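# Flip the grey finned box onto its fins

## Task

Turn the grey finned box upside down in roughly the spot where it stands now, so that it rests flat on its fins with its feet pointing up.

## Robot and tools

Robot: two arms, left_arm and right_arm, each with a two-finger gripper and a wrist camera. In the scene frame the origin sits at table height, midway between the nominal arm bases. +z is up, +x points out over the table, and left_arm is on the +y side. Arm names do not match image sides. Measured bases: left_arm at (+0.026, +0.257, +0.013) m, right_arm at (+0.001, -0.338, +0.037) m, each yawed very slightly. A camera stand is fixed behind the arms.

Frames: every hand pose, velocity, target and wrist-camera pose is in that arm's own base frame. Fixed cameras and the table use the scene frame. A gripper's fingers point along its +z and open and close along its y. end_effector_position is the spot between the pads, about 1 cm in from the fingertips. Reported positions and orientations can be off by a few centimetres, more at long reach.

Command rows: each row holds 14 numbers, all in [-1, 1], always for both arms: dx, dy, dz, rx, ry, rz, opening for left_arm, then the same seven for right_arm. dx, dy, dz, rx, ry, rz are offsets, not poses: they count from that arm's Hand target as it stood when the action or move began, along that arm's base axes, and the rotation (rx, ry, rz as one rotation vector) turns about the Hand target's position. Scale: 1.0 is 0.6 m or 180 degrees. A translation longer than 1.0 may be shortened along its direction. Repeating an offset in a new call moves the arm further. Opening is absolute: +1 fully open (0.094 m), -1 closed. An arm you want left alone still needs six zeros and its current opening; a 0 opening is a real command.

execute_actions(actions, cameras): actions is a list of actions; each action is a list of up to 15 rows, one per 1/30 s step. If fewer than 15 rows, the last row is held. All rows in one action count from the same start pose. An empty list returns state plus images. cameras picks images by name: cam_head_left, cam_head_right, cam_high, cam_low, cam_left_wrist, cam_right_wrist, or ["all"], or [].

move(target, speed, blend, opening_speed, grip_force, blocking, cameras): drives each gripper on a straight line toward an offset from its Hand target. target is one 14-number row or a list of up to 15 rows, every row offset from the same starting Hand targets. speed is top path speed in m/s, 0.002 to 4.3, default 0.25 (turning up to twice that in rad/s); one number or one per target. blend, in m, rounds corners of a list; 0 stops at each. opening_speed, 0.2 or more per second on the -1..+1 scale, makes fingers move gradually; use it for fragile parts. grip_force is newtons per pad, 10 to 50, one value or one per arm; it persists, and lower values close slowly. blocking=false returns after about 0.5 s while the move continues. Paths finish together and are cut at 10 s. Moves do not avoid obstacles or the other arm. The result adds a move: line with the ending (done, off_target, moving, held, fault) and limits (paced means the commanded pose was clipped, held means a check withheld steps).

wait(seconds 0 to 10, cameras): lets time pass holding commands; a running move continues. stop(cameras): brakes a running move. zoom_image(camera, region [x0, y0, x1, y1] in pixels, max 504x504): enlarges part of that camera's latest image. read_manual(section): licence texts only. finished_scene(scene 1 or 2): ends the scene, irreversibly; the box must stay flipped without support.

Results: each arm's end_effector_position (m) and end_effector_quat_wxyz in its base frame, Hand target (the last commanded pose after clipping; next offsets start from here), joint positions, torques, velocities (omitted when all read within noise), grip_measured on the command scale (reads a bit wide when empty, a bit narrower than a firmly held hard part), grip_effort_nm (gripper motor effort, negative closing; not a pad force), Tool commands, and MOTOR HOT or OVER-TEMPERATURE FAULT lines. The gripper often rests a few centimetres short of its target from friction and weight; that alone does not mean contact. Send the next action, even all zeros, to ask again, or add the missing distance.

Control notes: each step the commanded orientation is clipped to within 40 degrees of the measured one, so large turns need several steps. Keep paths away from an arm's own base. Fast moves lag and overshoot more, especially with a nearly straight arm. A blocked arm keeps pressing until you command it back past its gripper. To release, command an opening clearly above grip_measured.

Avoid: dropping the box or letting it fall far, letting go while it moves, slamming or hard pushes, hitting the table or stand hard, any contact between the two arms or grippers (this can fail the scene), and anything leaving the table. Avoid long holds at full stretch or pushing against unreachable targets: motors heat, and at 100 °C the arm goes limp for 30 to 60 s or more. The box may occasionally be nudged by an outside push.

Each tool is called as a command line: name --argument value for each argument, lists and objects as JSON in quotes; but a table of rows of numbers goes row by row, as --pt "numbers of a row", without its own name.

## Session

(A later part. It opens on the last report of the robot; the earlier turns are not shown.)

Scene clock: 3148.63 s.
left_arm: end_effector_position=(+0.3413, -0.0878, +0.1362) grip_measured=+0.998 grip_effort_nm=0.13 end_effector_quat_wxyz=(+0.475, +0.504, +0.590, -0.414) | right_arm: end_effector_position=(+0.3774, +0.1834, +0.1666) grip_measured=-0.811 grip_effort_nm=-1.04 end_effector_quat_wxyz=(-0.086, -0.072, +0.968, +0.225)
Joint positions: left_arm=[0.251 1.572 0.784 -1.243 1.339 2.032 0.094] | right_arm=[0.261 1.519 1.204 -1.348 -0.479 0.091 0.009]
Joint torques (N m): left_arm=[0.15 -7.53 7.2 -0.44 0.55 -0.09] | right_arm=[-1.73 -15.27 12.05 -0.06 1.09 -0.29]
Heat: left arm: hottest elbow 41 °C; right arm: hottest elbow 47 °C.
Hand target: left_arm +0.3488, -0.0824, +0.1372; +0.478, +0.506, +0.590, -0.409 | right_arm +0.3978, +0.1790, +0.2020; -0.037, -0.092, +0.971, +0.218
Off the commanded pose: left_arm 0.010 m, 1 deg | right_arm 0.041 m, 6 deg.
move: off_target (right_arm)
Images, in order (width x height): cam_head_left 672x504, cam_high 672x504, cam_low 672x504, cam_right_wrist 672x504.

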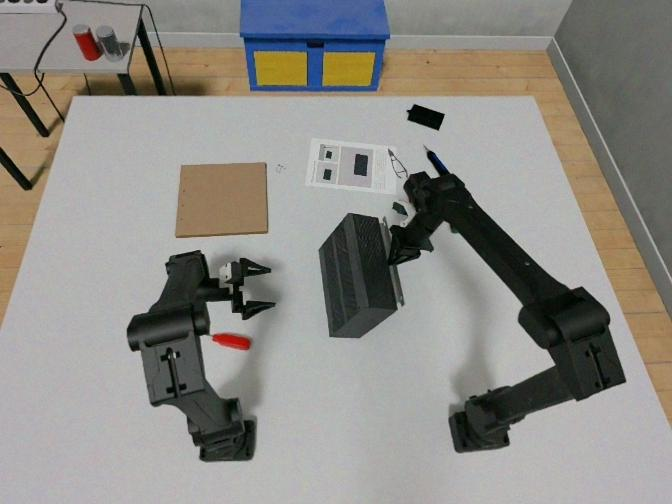

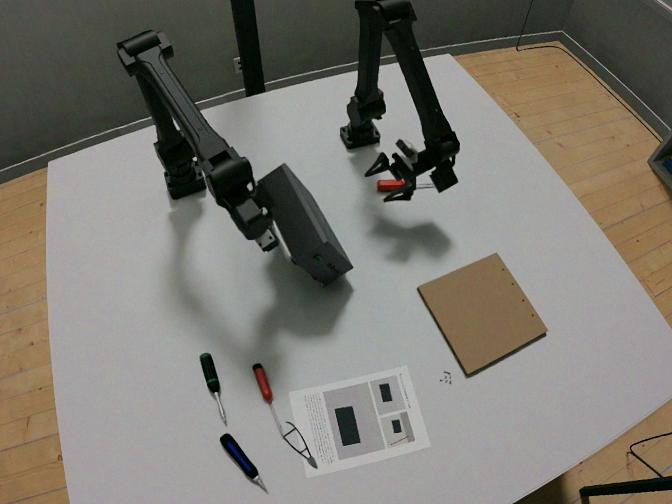

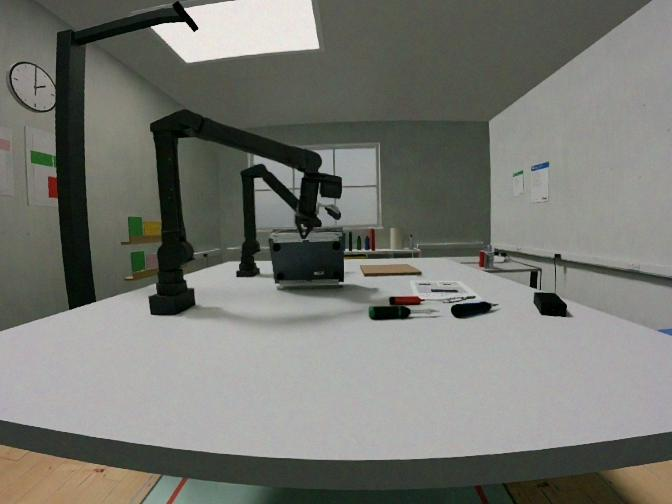

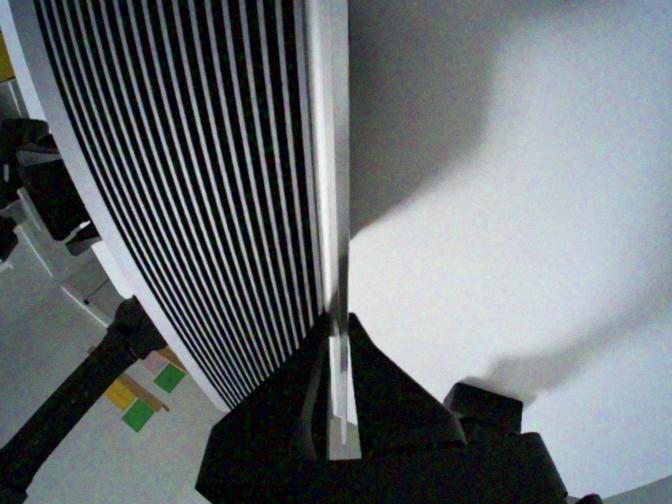

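move --target '[0,0,0,0,0,0,1,0.008,-0.035,0.025,-0.065,-0.009,0,-1]' --speed 0.04 --cameras '["cam_head_left", "cam_low", "cam_right_wrist", "cam_high"]'

Scene clock: 3156.27 s.
left_arm: end_effector_position=(+0.3413, -0.0878, +0.1362) grip_measured=+0.998 grip_effort_nm=0.13 end_effector_quat_wxyz=(+0.475, +0.504, +0.590, -0.414) | right_arm: end_effector_position=(+0.3833, +0.1588, +0.1801) grip_measured=-0.838 grip_effort_nm=-1.04 end_effector_quat_wxyz=(-0.073, -0.094, +0.988, +0.102)
Joint positions: left_arm=[0.251 1.572 0.784 -1.243 1.339 2.032 0.094] | right_arm=[0.299 1.512 1.273 -1.436 -0.229 0.097 0.008]
Joint torques (N m): left_arm=[0.03 -7.71 7.2 -0.47 0.57 -0.09] | right_arm=[-1.96 -14.1 12.22 -0.02 -0.71 -0.09]
Heat: left arm: hottest elbow 41 °C; right arm: hottest elbow 47 °C.
Hand target: left_arm +0.3488, -0.0824, +0.1372; +0.478, +0.506, +0.590, -0.409 | right_arm +0.4028, +0.1580, +0.2170; -0.032, -0.090, +0.989, +0.117
Off the commanded pose: left_arm 0.009 m, 1 deg | right_arm 0.042 m, 5 deg.
move: off_target (right_arm)
Images, in order (width x height): cam_head_left 672x504, cam_high 672x504, cam_low 672x504, cam_right_wrist 672x504.

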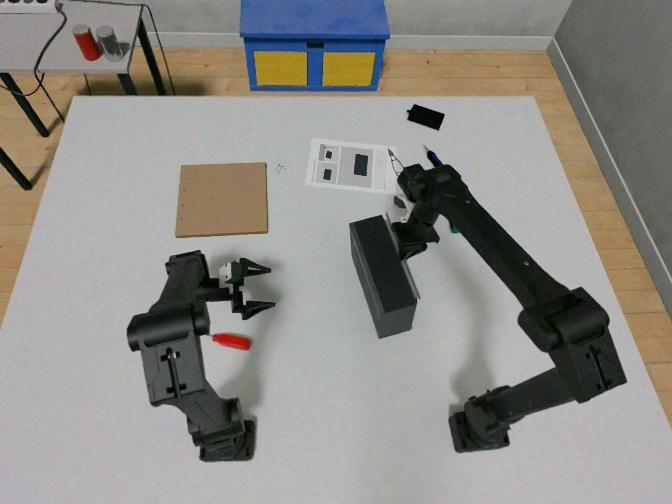

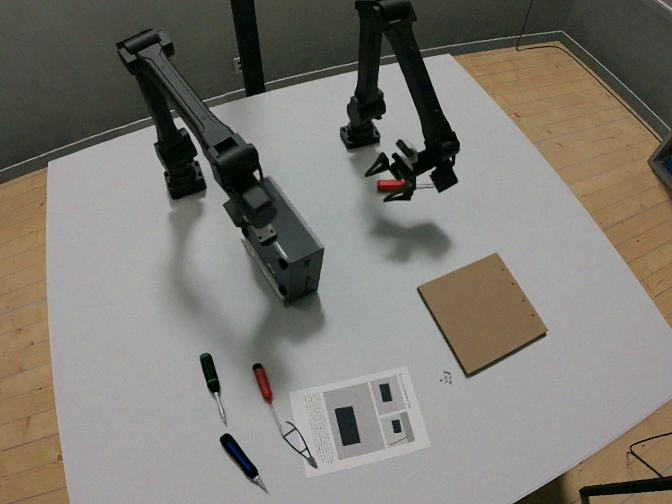

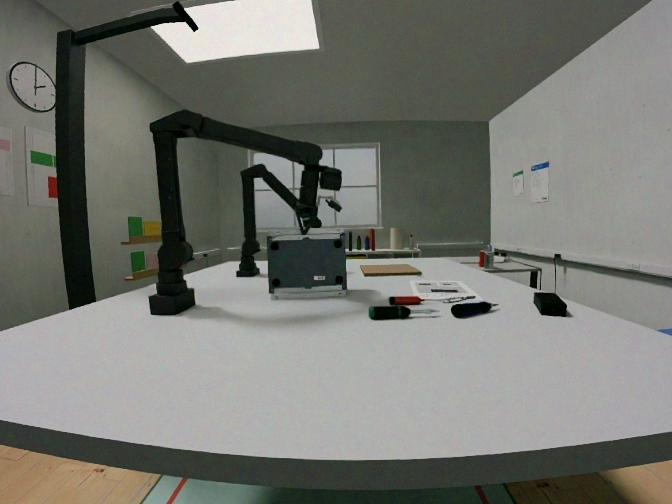

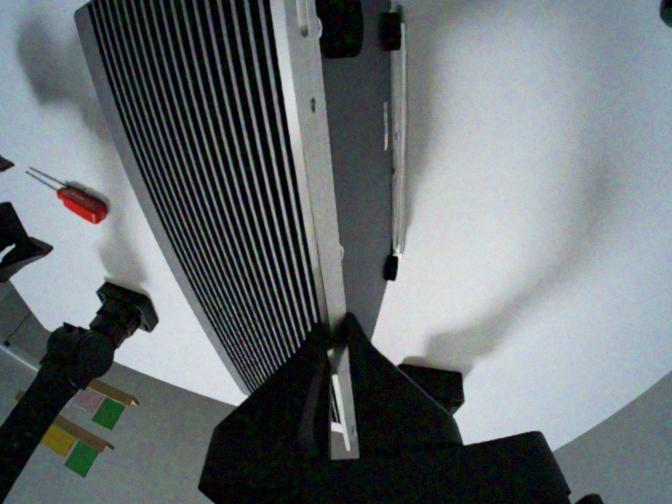

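zoom_image --camera "cam_head_left" --region '[320, 180, 480, 360]'

zoom_image --camera "cam_right_wrist" --region '[200, 0, 504, 304]'

zoom_image --camera "cam_low" --region '[240, 190, 380, 310]'

zoom_image --camera "cam_high" --region '[180, 130, 380, 330]'

Scaled by 2.800.

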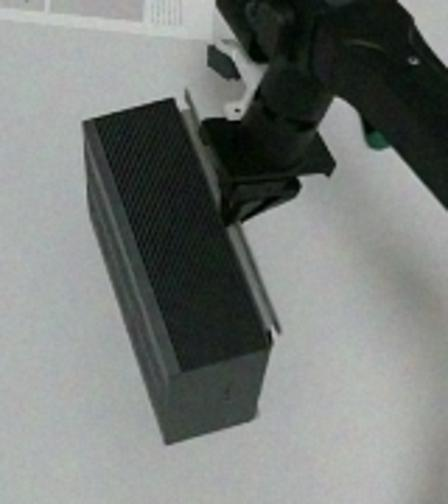

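Scaled by 1.658 from the camera's 672x504 image, which has a finer 960x720 frame.

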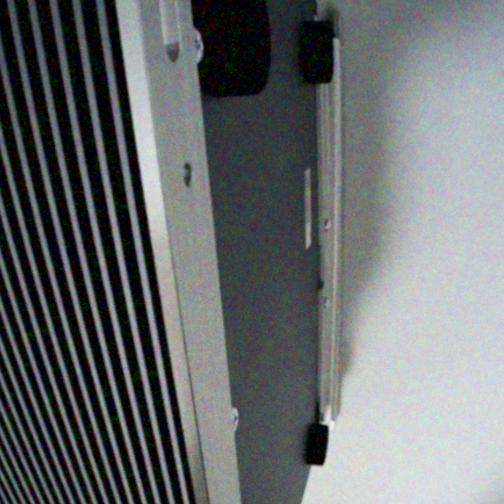

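Scaled by 3.600.

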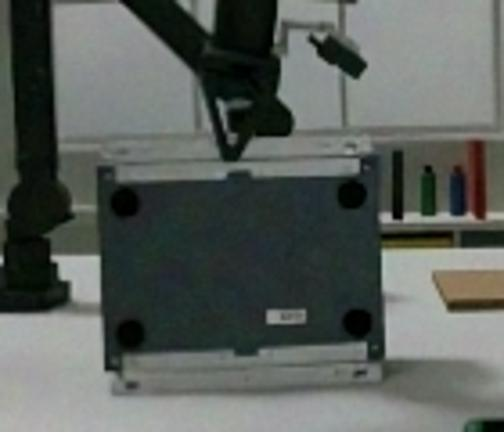

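Scaled by 2.520.

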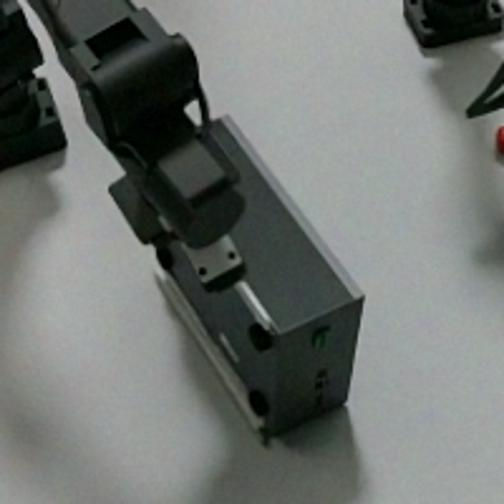

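move --target '[0,0,0,0,0,0,1,0.002,-0.065,0.012,-0.05,-0.007,0,-1]' --speed 0.04 --cameras '["cam_head_left", "cam_low", "cam_right_wrist", "cam_high"]'

Scene clock: 3287.50 s.
left_arm: end_effector_position=(+0.3413, -0.0878, +0.1362) grip_measured=+0.998 grip_effort_nm=0.13 end_effector_quat_wxyz=(+0.475, +0.504, +0.590, -0.414) | right_arm: end_effector_position=(+0.3849, +0.1332, +0.1776) grip_measured=-0.849 grip_effort_nm=-1.03 end_effector_quat_wxyz=(-0.073, -0.099, +0.992, +0.037)
Joint positions: left_arm=[0.251 1.572 0.784 -1.243 1.339 2.032 0.094] | right_arm=[0.291 1.512 1.275 -1.462 -0.1 0.085 0.007]
Joint torques (N m): left_arm=[0.15 -7.47 7.17 -0.46 0.55 -0.08] | right_arm=[-3.49 -15.44 12.98 -0.9 0.69 -0.14]
Heat: left arm: hottest elbow 42 °C; right arm: hottest elbow 55 °C.
Hand target: left_arm +0.3488, -0.0824, +0.1372; +0.478, +0.506, +0.590, -0.409 | right_arm +0.4040, +0.1190, +0.2242; -0.028, -0.089, +0.995, +0.038
Off the commanded pose: left_arm 0.009 m, 1 deg | right_arm 0.052 m, 5 deg.
move: off_target (right_arm)
Images, in order (width x height): cam_head_left 672x504, cam_high 672x504, cam_low 672x504, cam_right_wrist 672x504.

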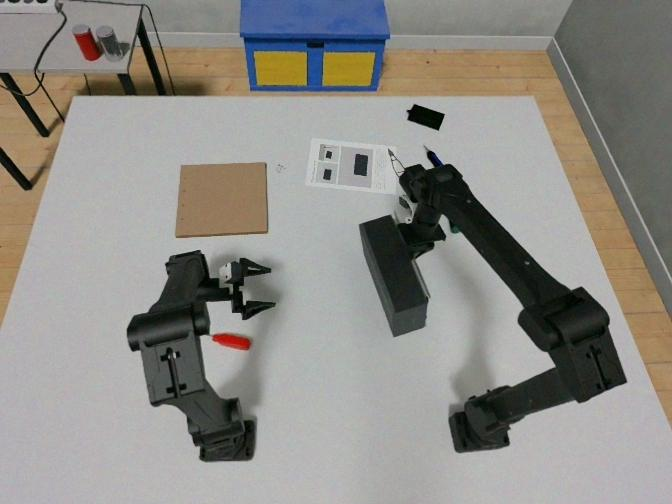

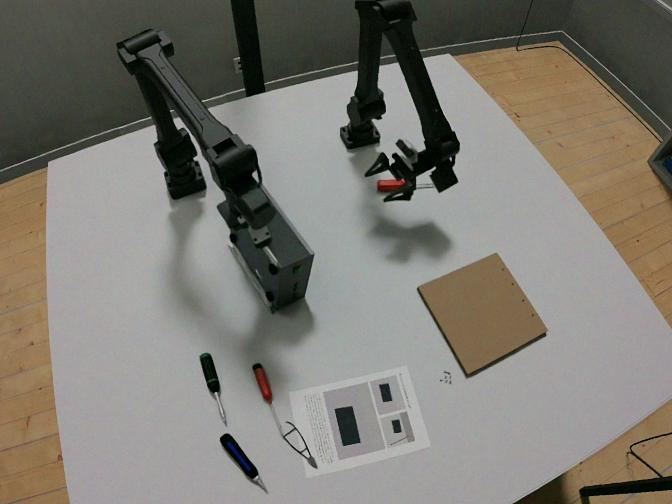

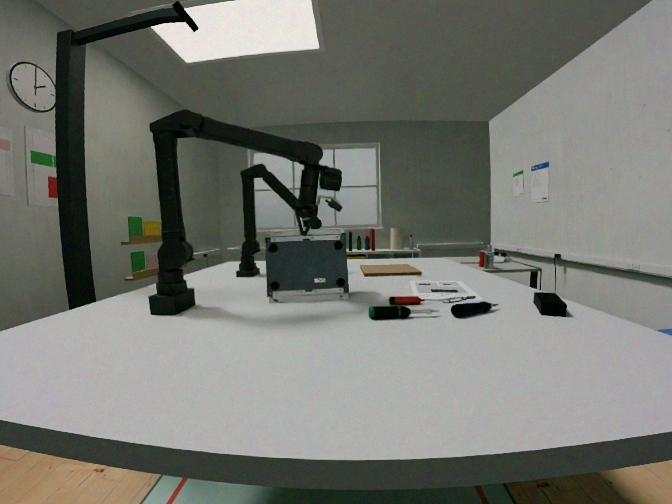

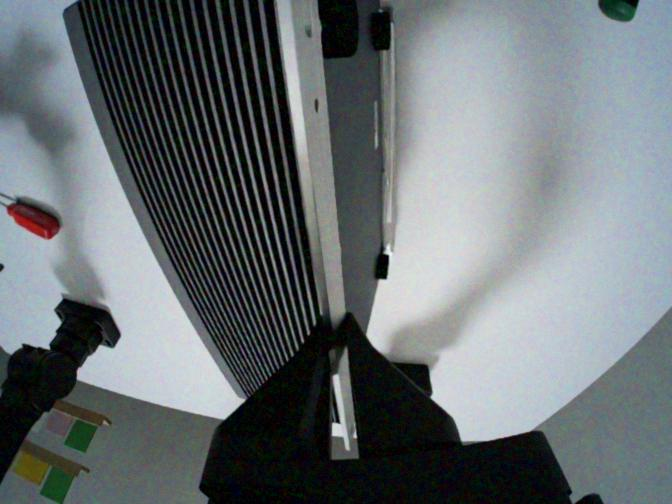

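zoom_image --camera "cam_head_left" --region '[340, 190, 460, 350]'

zoom_image --camera "cam_high" --region '[190, 140, 350, 340]'

Scaled by 3.150.

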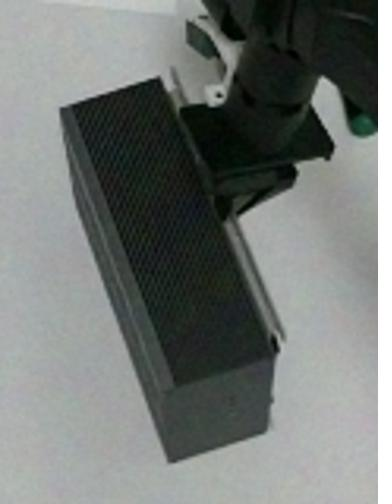

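Scaled by 2.520.

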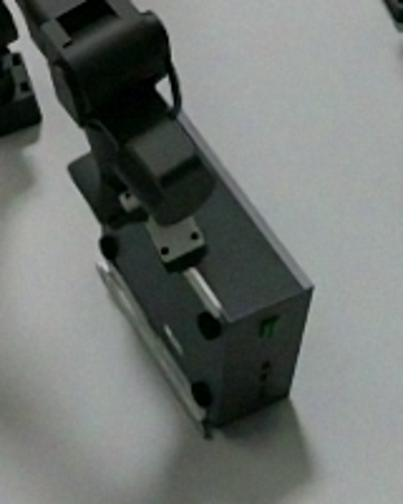

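move --pt "0.032 -0.0963 0.0145 0.0928 0.19 -0.0233 1 -0.005 0.007 -0.012 0 0 0 -1" --pt "0.068 -0.1913 0.059 0.2062 0.3246 0.054 1 -0.01 0.014 -0.024 0 0 0 -1" --pt "0.0898 -0.25 0.18 0.2661 0.3963 0.2162 1 -0.015 0.02 -0.036 0 0 0 -1" --pt "0.0853 -0.296 0.2547 0.2133 0.4229 0.4061 1 -0.02 0.027 -0.048 0 0 0 -1" --speed 0.25 --blend '[0.03, 0.03, 0.03, 0]' --cameras '["cam_head_left", "cam_low", "cam_left_wrist", "cam_right_wrist", "cam_high"]'

Scene clock: 3555.57 s.
left_arm: end_effector_position=(+0.3951, -0.2533, +0.2674) grip_measured=+0.998 grip_effort_nm=0.13 end_effector_quat_wxyz=(-0.007, -0.131, +0.989, -0.074) | right_arm: end_effector_position=(+0.3866, +0.1340, +0.1768) grip_measured=-0.849 grip_effort_nm=-1.04 end_effector_quat_wxyz=(-0.058, -0.095, +0.993, +0.037)
Joint positions: left_arm=[-0.523 1.511 1.513 -1.492 0.126 -0.791 0.094] | right_arm=[0.294 1.498 1.26 -1.431 -0.096 0.098 0.007]
Joint torques (N m): left_arm=[-1.44 -12.4 12.26 0.46 -0.04 -0.31] | right_arm=[-0.62 -13.8 8.53 0.7 0.3 0.18]
Heat: left arm: hottest elbow 42 °C; right arm: hottest elbow 61 °C.
Hand target: left_arm +0.4001, -0.2599, +0.2902; +0.012, -0.132, +0.987, -0.087 | right_arm +0.3920, +0.1352, +0.1954; -0.028, -0.089, +0.995, +0.038
Off the commanded pose: left_arm 0.024 m, 3 deg | right_arm 0.019 m, 3 deg.
move: off_target (left_arm, right_arm)
Images, in order (width x height): cam_head_left 672x504, cam_high 672x504, cam_low 672x504, cam_left_wrist 672x504, cam_right_wrist 672x504.

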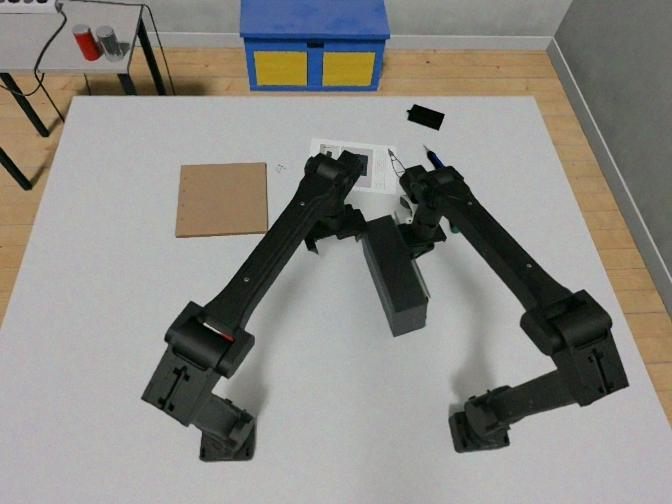

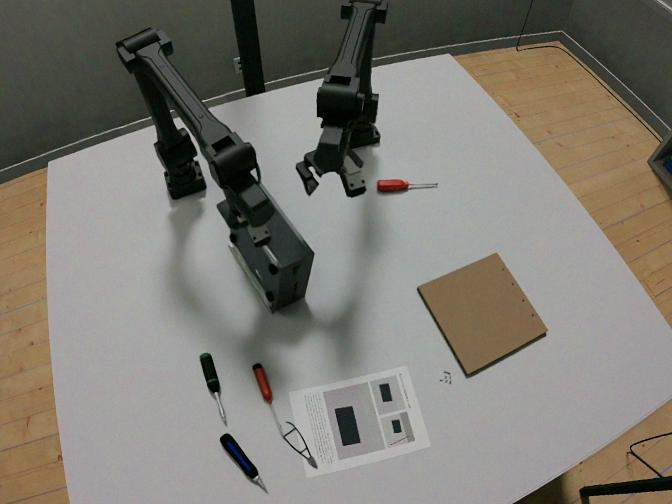

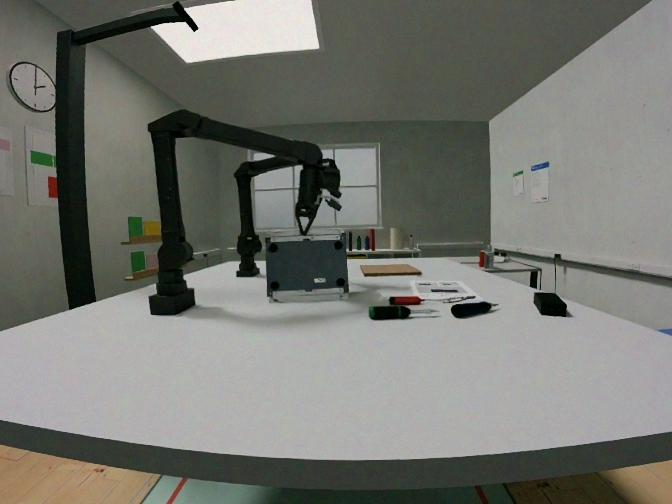

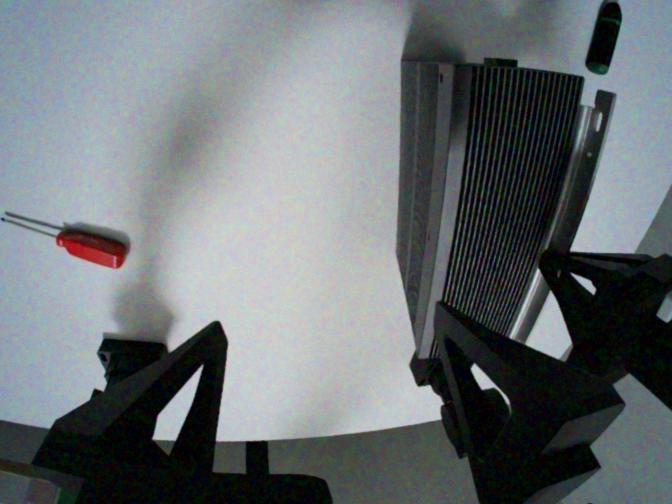

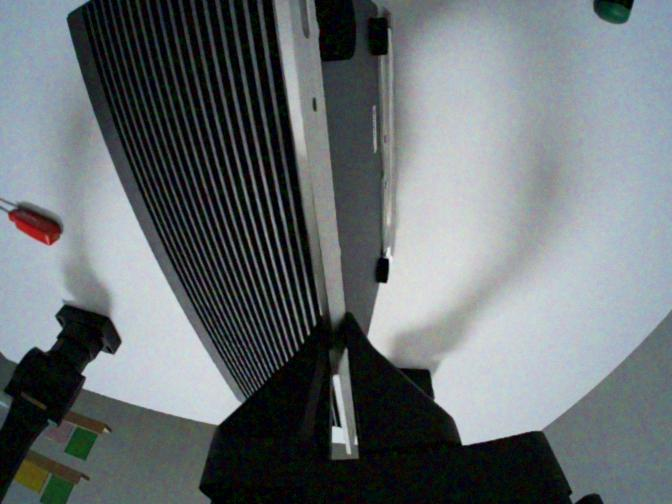

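move --target '[0,0,0,0,0,0,1,0,0,0,0,0,0,-0.65]' --speed 0.05 --opening_speed 0.3 --cameras '["cam_head_left", "cam_left_wrist", "cam_right_wrist", "cam_low"]'

Scene clock: 3566.53 s.
left_arm: end_effector_position=(+0.3951, -0.2533, +0.2674) grip_measured=+0.998 grip_effort_nm=0.13 end_effector_quat_wxyz=(-0.007, -0.131, +0.989, -0.074) | right_arm: end_effector_position=(+0.3856, +0.1327, +0.1868) grip_measured=-0.652 grip_effort_nm=0.07 end_effector_quat_wxyz=(-0.043, -0.091, +0.994, +0.037)
Joint positions: left_arm=[-0.523 1.511 1.513 -1.492 0.126 -0.791 0.094] | right_arm=[0.294 1.471 1.258 -1.428 -0.089 0.109 0.016]
Joint torques (N m): left_arm=[-1.55 -12.51 12.29 0.39 -0.03 -0.32] | right_arm=[-0.91 -11.52 8.83 0.62 0.05 0.07]
Heat: left arm: hottest elbow 43 °C; right arm: hottest elbow 57 °C.
Hand target: left_arm +0.4001, -0.2599, +0.2902; +0.012, -0.132, +0.987, -0.087 | right_arm +0.3918, +0.1352, +0.1955; -0.028, -0.089, +0.995, +0.038
Off the commanded pose: left_arm 0.024 m, 3 deg | right_arm 0.011 m, 2 deg.
move: off_target (left_arm, right_arm)
Images, in order (width x height): cam_head_left 672x504, cam_low 672x504, cam_left_wrist 672x504, cam_right_wrist 672x504.

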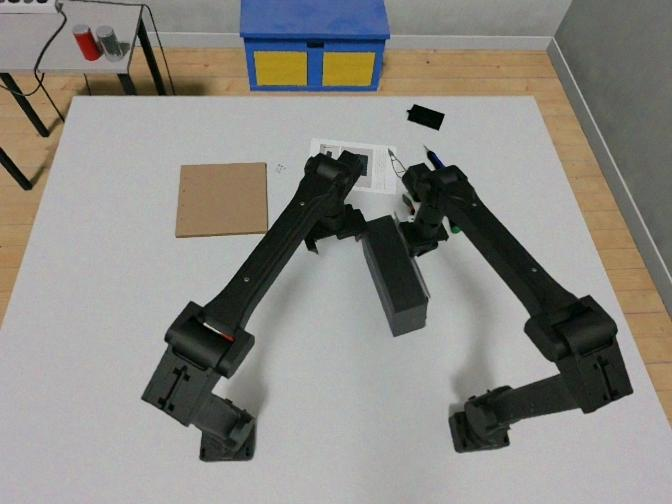

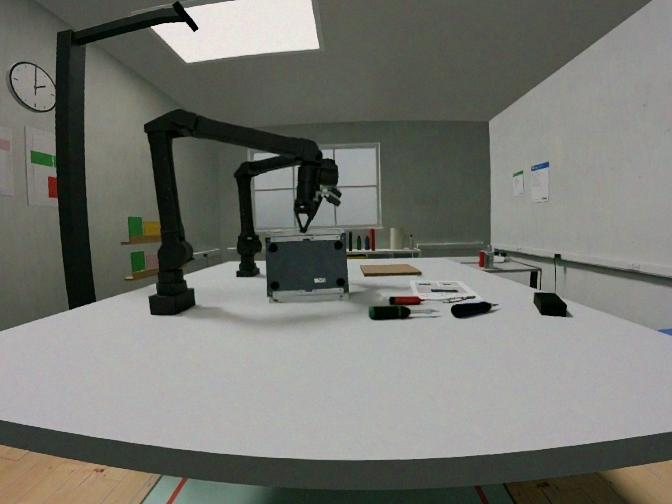

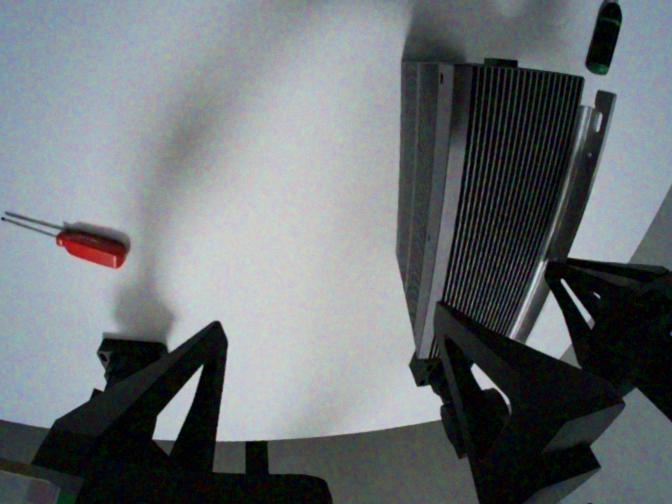

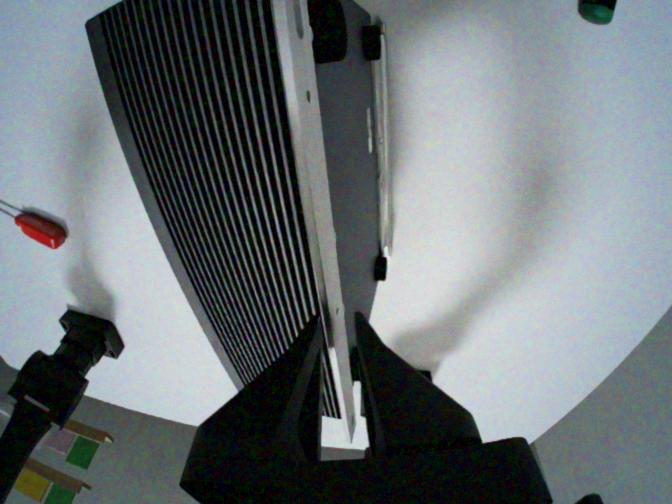

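move --pt "0 0 0 0 0 0 1 -0.002 0.007 0.041 0 0 0 -0.4" --pt "0 0 0 0 0 0 1 -0.002 0.007 0.17 0 0 0 -0.4" --pt "0 0 0 0 0 0 1 0.027 -0.309 0.17 0 0 -0.121 -0.4" --speed '[0.06, 0.15, 0.25]' --blend '[0.015, 0.03, 0]' --cameras '["cam_head_left", "cam_left_wrist", "cam_low"]'

Scene clock: 3597.70 s.
left_arm: end_effector_position=(+0.3951, -0.2533, +0.2674) grip_measured=+0.998 grip_effort_nm=0.13 end_effector_quat_wxyz=(-0.007, -0.131, +0.989, -0.074) | right_arm: end_effector_position=(+0.3975, -0.0457, +0.2838) grip_measured=-0.402 grip_effort_nm=0.07 end_effector_quat_wxyz=(-0.032, +0.102, +0.993, +0.042)
Joint positions: left_arm=[-0.523 1.511 1.513 -1.492 0.126 -0.791 0.094] | right_arm=[-0.149 1.428 1.469 -1.681 -0.082 0.054 0.028]
Joint torques (N m): left_arm=[-1.49 -12.51 12.29 0.38 -0.03 -0.32] | right_arm=[-1.32 -9.05 11.08 0.02 -0.08 -0.17]
Heat: left arm: hottest elbow 46 °C; right arm: hottest elbow 53 °C.
Hand target: left_arm +0.4001, -0.2599, +0.2902; +0.012, -0.132, +0.987, -0.087 | right_arm +0.4081, -0.0501, +0.2974; -0.021, +0.101, +0.994, +0.042
Off the commanded pose: left_arm 0.024 m, 3 deg | right_arm 0.018 m, 1 deg.
joint sent to its limit (right arm) — joint 4 (wrist pitch), lower limit. The joint targets still meet the commanded pose.
move: off_target (left_arm, right_arm); blend cut to 0.0125 m at target 1
Images, in order (width x height): cam_head_left 672x504, cam_low 672x504, cam_left_wrist 672x504.

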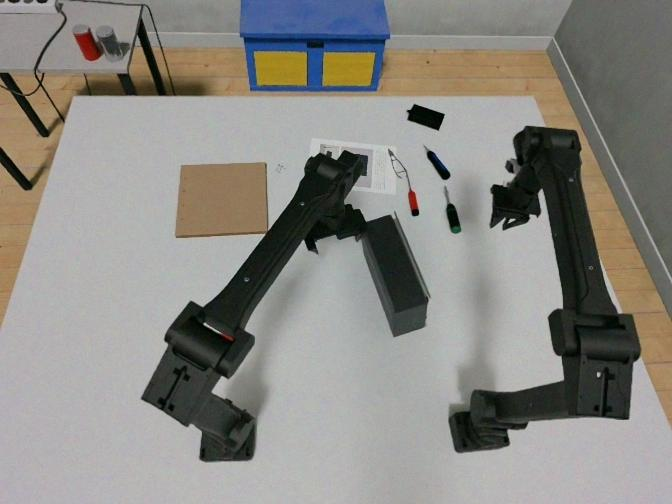

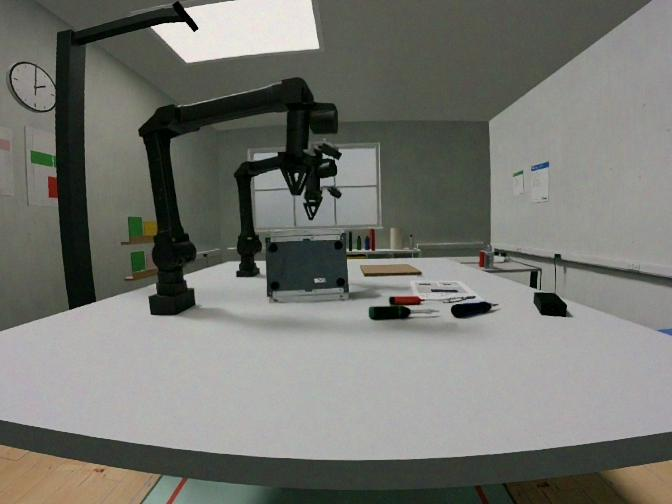

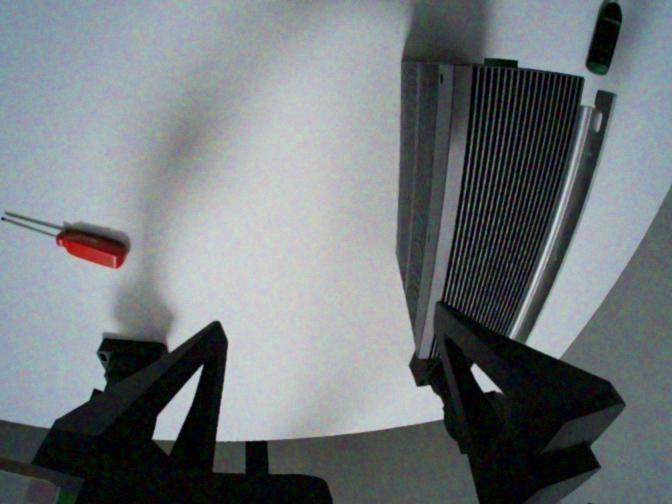

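move --target '[0.025,-0.262,0.038,0,0,0,1,0,0,0,0,0,0,-0.4]' --speed 0.2 --cameras '["cam_head_left", "cam_left_wrist", "cam_high"]'

Scene clock: 3633.77 s.
left_arm: end_effector_position=(+0.4064, -0.4086, +0.3131) grip_measured=+0.998 grip_effort_nm=0.13 end_effector_quat_wxyz=(+0.011, -0.126, +0.988, -0.087) | right_arm: end_effector_position=(+0.3975, -0.0457, +0.2838) grip_measured=-0.402 grip_effort_nm=0.08 end_effector_quat_wxyz=(-0.032, +0.102, +0.993, +0.042)
Joint positions: left_arm=[-0.759 1.771 1.954 -1.605 0.094 -1.02 0.094] | right_arm=[-0.149 1.428 1.469 -1.681 -0.082 0.053 0.028]
Joint torques (N m): left_arm=[-0.91 -13.22 12.22 0.49 -0.06 -0.31] | right_arm=[-1.38 -9.05 11.19 0.21 -0.1 -0.13]
Heat: left arm: hottest elbow 48 °C; right arm: hottest elbow 55 °C.
Hand target: left_arm +0.4150, -0.4170, +0.3129; +0.012, -0.132, +0.987, -0.087 | right_arm +0.4081, -0.0501, +0.2974; -0.021, +0.101, +0.994, +0.042
Off the commanded pose: left_arm 0.012 m, 1 deg | right_arm 0.018 m, 1 deg.
joint sent to its limit (right arm) — joint 4 (wrist pitch), lower limit. The joint targets still meet the commanded pose.
move: off_target (left_arm, right_arm)
Images, in order (width x height): cam_head_left 672x504, cam_high 672x504, cam_left_wrist 672x504.

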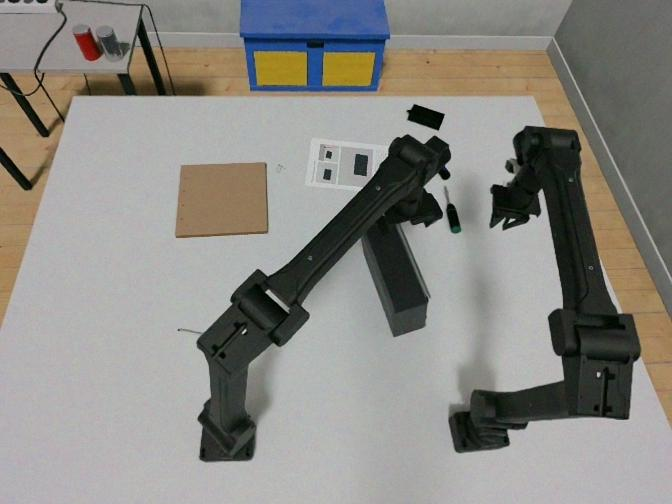

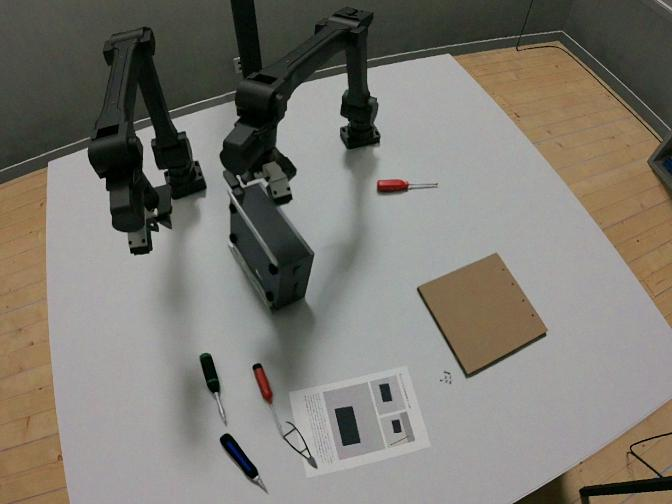

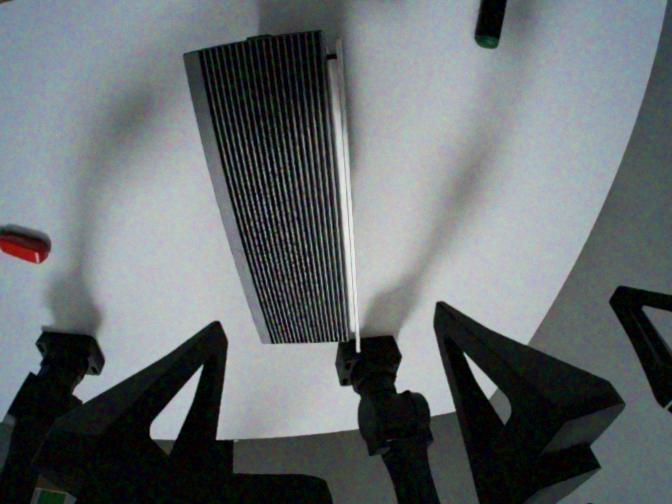

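move --target '[0.01,-0.0378,-0.0947,0,0,0,1,0,0,0,0,0,0,-0.4]' --speed 0.1 --cameras '["cam_low", "cam_left_wrist", "cam_high"]'

Scene clock: 3653.43 s.
left_arm: end_effector_position=(+0.4193, -0.4317, +0.2704) grip_measured=+0.998 grip_effort_nm=0.13 end_effector_quat_wxyz=(+0.015, -0.129, +0.987, -0.093) | right_arm: end_effector_position=(+0.3975, -0.0457, +0.2838) grip_measured=-0.402 grip_effort_nm=0.08 end_effector_quat_wxyz=(-0.032, +0.102, +0.993, +0.042)
Joint positions: left_arm=[-0.773 1.818 1.906 -1.493 0.09 -1.041 0.094] | right_arm=[-0.149 1.428 1.469 -1.681 -0.082 0.053 0.028]
Joint torques (N m): left_arm=[-1.55 -14.39 8.94 1.4 -0.06 -0.33] | right_arm=[-1.55 -8.94 11.21 0.05 -0.13 -0.12]
Heat: left arm: hottest elbow 49 °C; right arm: hottest elbow 55 °C.
Hand target: left_arm +0.4211, -0.4398, +0.2561; +0.011, -0.132, +0.987, -0.087 | right_arm +0.4081, -0.0501, +0.2974; -0.021, +0.101, +0.994, +0.042
Off the commanded pose: left_arm 0.017 m, 1 deg | right_arm 0.018 m, 1 deg.
joint sent to its limit (right arm) — joint 4 (wrist pitch), lower limit. The joint targets still meet the commanded pose.
move: off_target (left_arm, right_arm)
Images, in order (width x height): cam_high 672x504, cam_low 672x504, cam_left_wrist 672x504.

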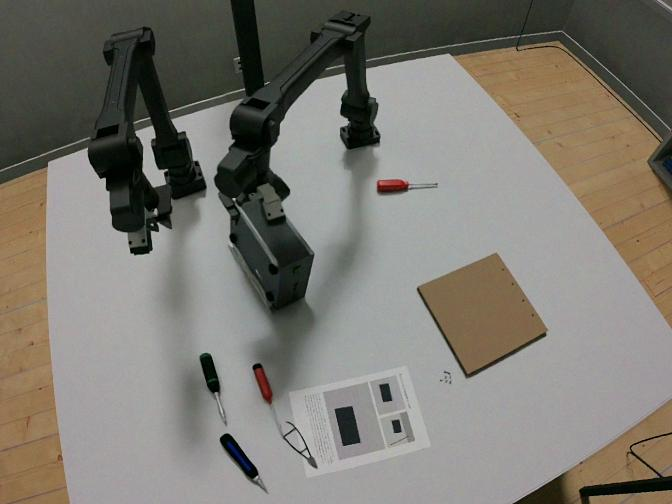

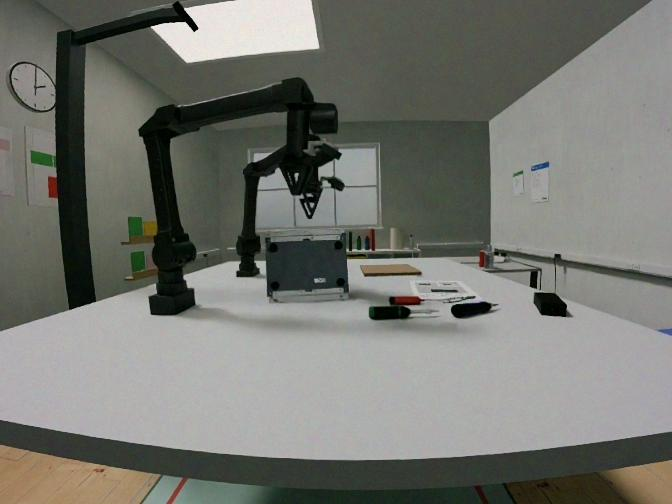

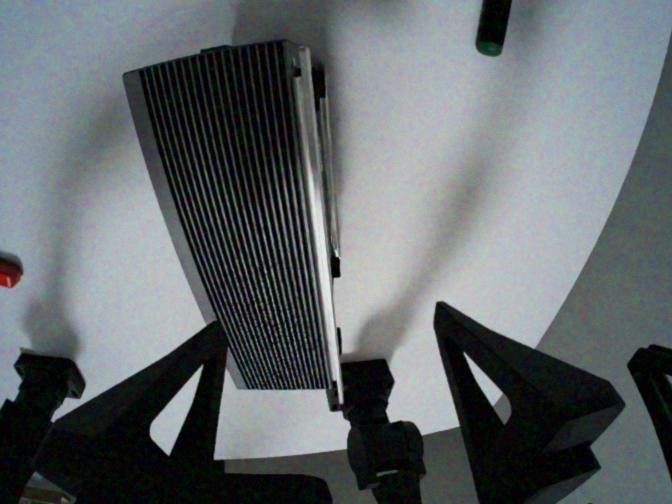

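move --target '[-0.0137,-0.0133,-0.0917,0,0,0,1,0,0,0,0,0,0,-0.4]' --speed 0.08 --cameras '["cam_low", "cam_left_wrist", "cam_high"]'

Scene clock: 3674.90 s.
left_arm: end_effector_position=(+0.4134, -0.4410, +0.2180) grip_measured=+0.998 grip_effort_nm=0.13 end_effector_quat_wxyz=(+0.017, -0.129, +0.987, -0.095) | right_arm: end_effector_position=(+0.3975, -0.0457, +0.2838) grip_measured=-0.402 grip_effort_nm=0.08 end_effector_quat_wxyz=(-0.032, +0.102, +0.993, +0.042)
Joint positions: left_arm=[-0.792 1.818 1.768 -1.348 0.087 -1.06 0.094] | right_arm=[-0.149 1.428 1.469 -1.681 -0.082 0.053 0.028]
Joint torques (N m): left_arm=[-1.61 -14.68 8.51 1.42 -0.08 -0.34] | right_arm=[-1.32 -9.29 11.17 0.12 -0.11 -0.1]
Heat: left arm: hottest elbow 48 °C; right arm: hottest elbow 56 °C.
Hand target: left_arm +0.4128, -0.4477, +0.2011; +0.011, -0.132, +0.987, -0.087 | right_arm +0.4081, -0.0501, +0.2974; -0.021, +0.101, +0.994, +0.042
Off the commanded pose: left_arm 0.018 m, 1 deg | right_arm 0.018 m, 1 deg.
joint sent to its limit (right arm) — joint 4 (wrist pitch), lower limit. The joint targets still meet the commanded pose.
move: off_target (left_arm, right_arm)
Images, in order (width x height): cam_high 672x504, cam_low 672x504, cam_left_wrist 672x504.

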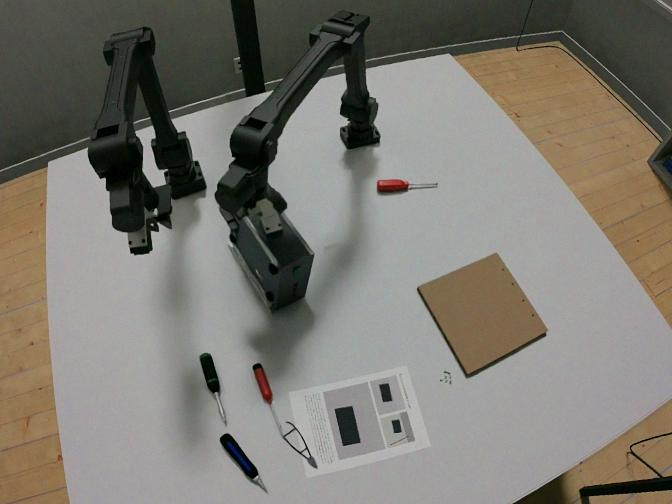

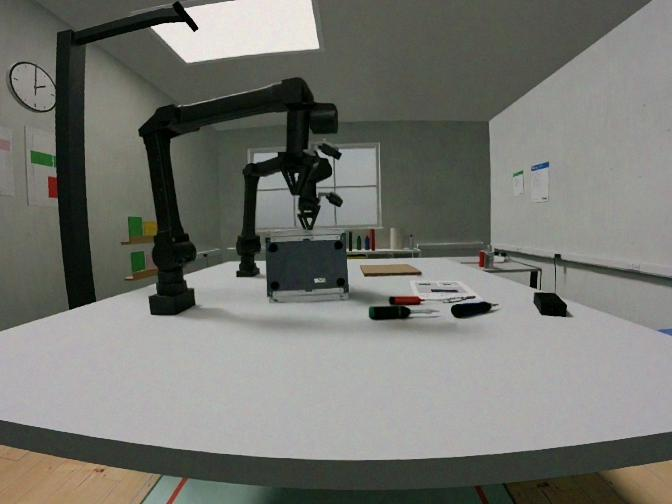

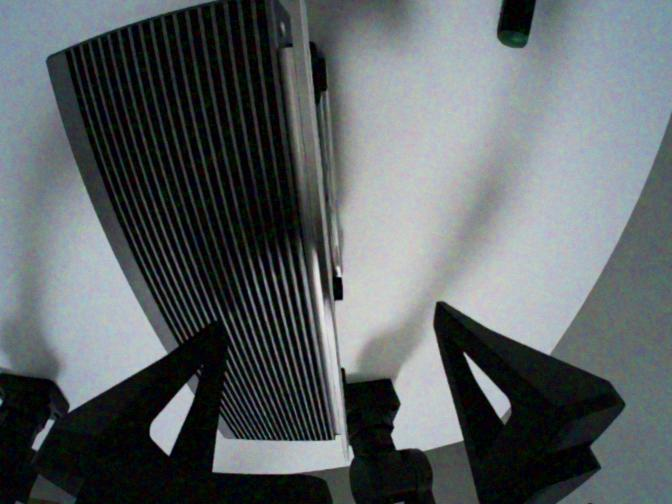

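move --target '[0,0.002,-0.013,0,0,0,1,0,0,0,0,0,0,-0.4]' --speed 0.05 --cameras '["cam_left_wrist"]'

Scene clock: 3690.63 s.
left_arm: end_effector_position=(+0.4131, -0.4407, +0.2103) grip_measured=+0.998 grip_effort_nm=0.13 end_effector_quat_wxyz=(+0.017, -0.130, +0.987, -0.095) | right_arm: end_effector_position=(+0.3975, -0.0457, +0.2838) grip_measured=-0.402 grip_effort_nm=0.08 end_effector_quat_wxyz=(-0.032, +0.102, +0.993, +0.042)
Joint positions: left_arm=[-0.792 1.818 1.747 -1.327 0.087 -1.061 0.094] | right_arm=[-0.149 1.428 1.469 -1.681 -0.082 0.053 0.028]
Joint torques (N m): left_arm=[-1.38 -14.68 8.42 1.43 -0.07 -0.3] | right_arm=[-1.08 -9.41 11.1 0.09 -0.07 -0.12]
Heat: left arm: hottest elbow 48 °C; right arm: hottest elbow 56 °C.
Hand target: left_arm +0.4128, -0.4465, +0.1932; +0.012, -0.132, +0.987, -0.087 | right_arm +0.4081, -0.0501, +0.2974; -0.021, +0.101, +0.994, +0.042
Off the commanded pose: left_arm 0.018 m, 1 deg | right_arm 0.018 m, 1 deg.
joint sent to its limit (right arm) — joint 4 (wrist pitch), lower limit. The joint targets still meet the commanded pose.
move: off_target (left_arm, right_arm)
Images, in order (width x height): cam_left_wrist 672x504.

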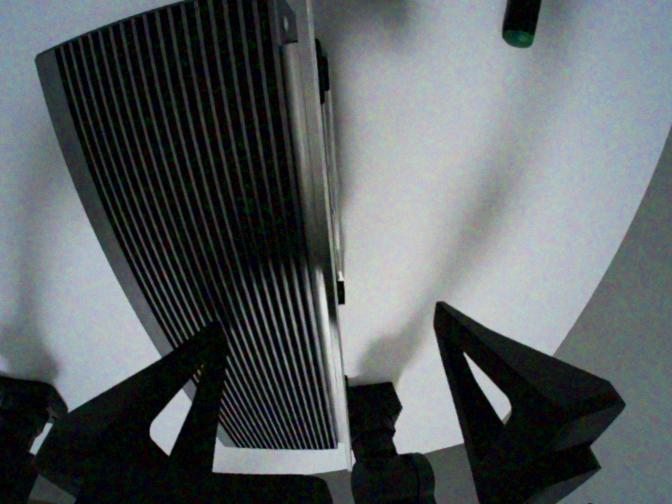

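move --target '[0,0,0,0,0,0,-1,0,0,0,0,0,0,-0.4]' --speed 0.05 --opening_speed 0.6 --cameras '["cam_left_wrist", "cam_low", "cam_high"]'

Scene clock: 3699.63 s.
left_arm: end_effector_position=(+0.4148, -0.4428, +0.2108) grip_measured=-0.934 grip_effort_nm=-0.94 end_effector_quat_wxyz=(+0.020, -0.129, +0.986, -0.099) | right_arm: end_effector_position=(+0.3975, -0.0457, +0.2838) grip_measured=-0.402 grip_effort_nm=0.08 end_effector_quat_wxyz=(-0.032, +0.102, +0.993, +0.042)
Joint positions: left_arm=[-0.792 1.818 1.747 -1.316 0.087 -1.061 0.003] | right_arm=[-0.149 1.428 1.469 -1.681 -0.082 0.053 0.028]
Joint torques (N m): left_arm=[-1.49 -14.56 8.49 0.96 -0.08 -0.3] | right_arm=[-1.44 -8.64 11.28 0.01 -0.1 -0.17]
Heat: left arm: hottest elbow 47 °C; right arm: hottest elbow 56 °C.
Hand target: left_arm +0.4127, -0.4467, +0.1932; +0.011, -0.132, +0.987, -0.087 | right_arm +0.4081, -0.0501, +0.2974; -0.021, +0.101, +0.994, +0.042
Off the commanded pose: left_arm 0.018 m, 2 deg | right_arm 0.018 m, 1 deg.
joint sent to its limit (right arm) — joint 4 (wrist pitch), lower limit. The joint targets still meet the commanded pose.
move: off_target (left_arm, right_arm)
Images, in order (width x height): cam_high 672x504, cam_low 672x504, cam_left_wrist 672x504.

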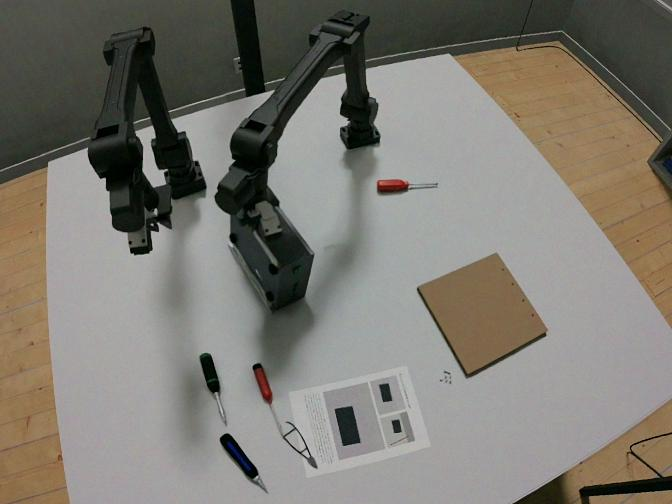

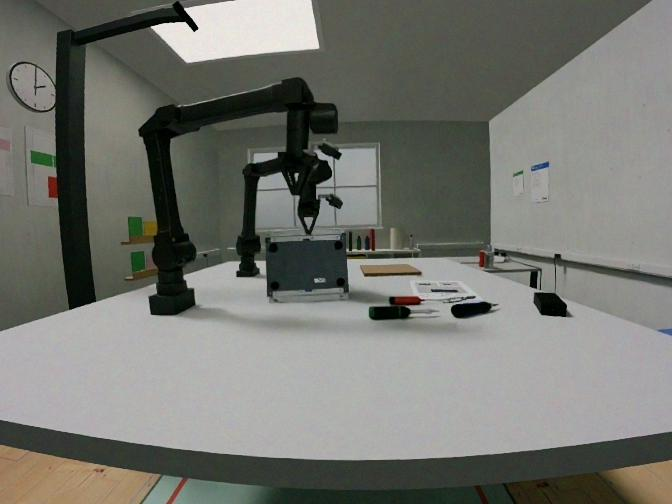

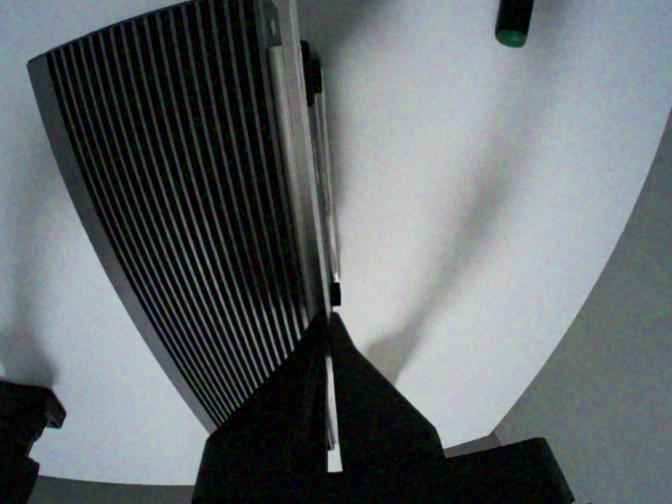

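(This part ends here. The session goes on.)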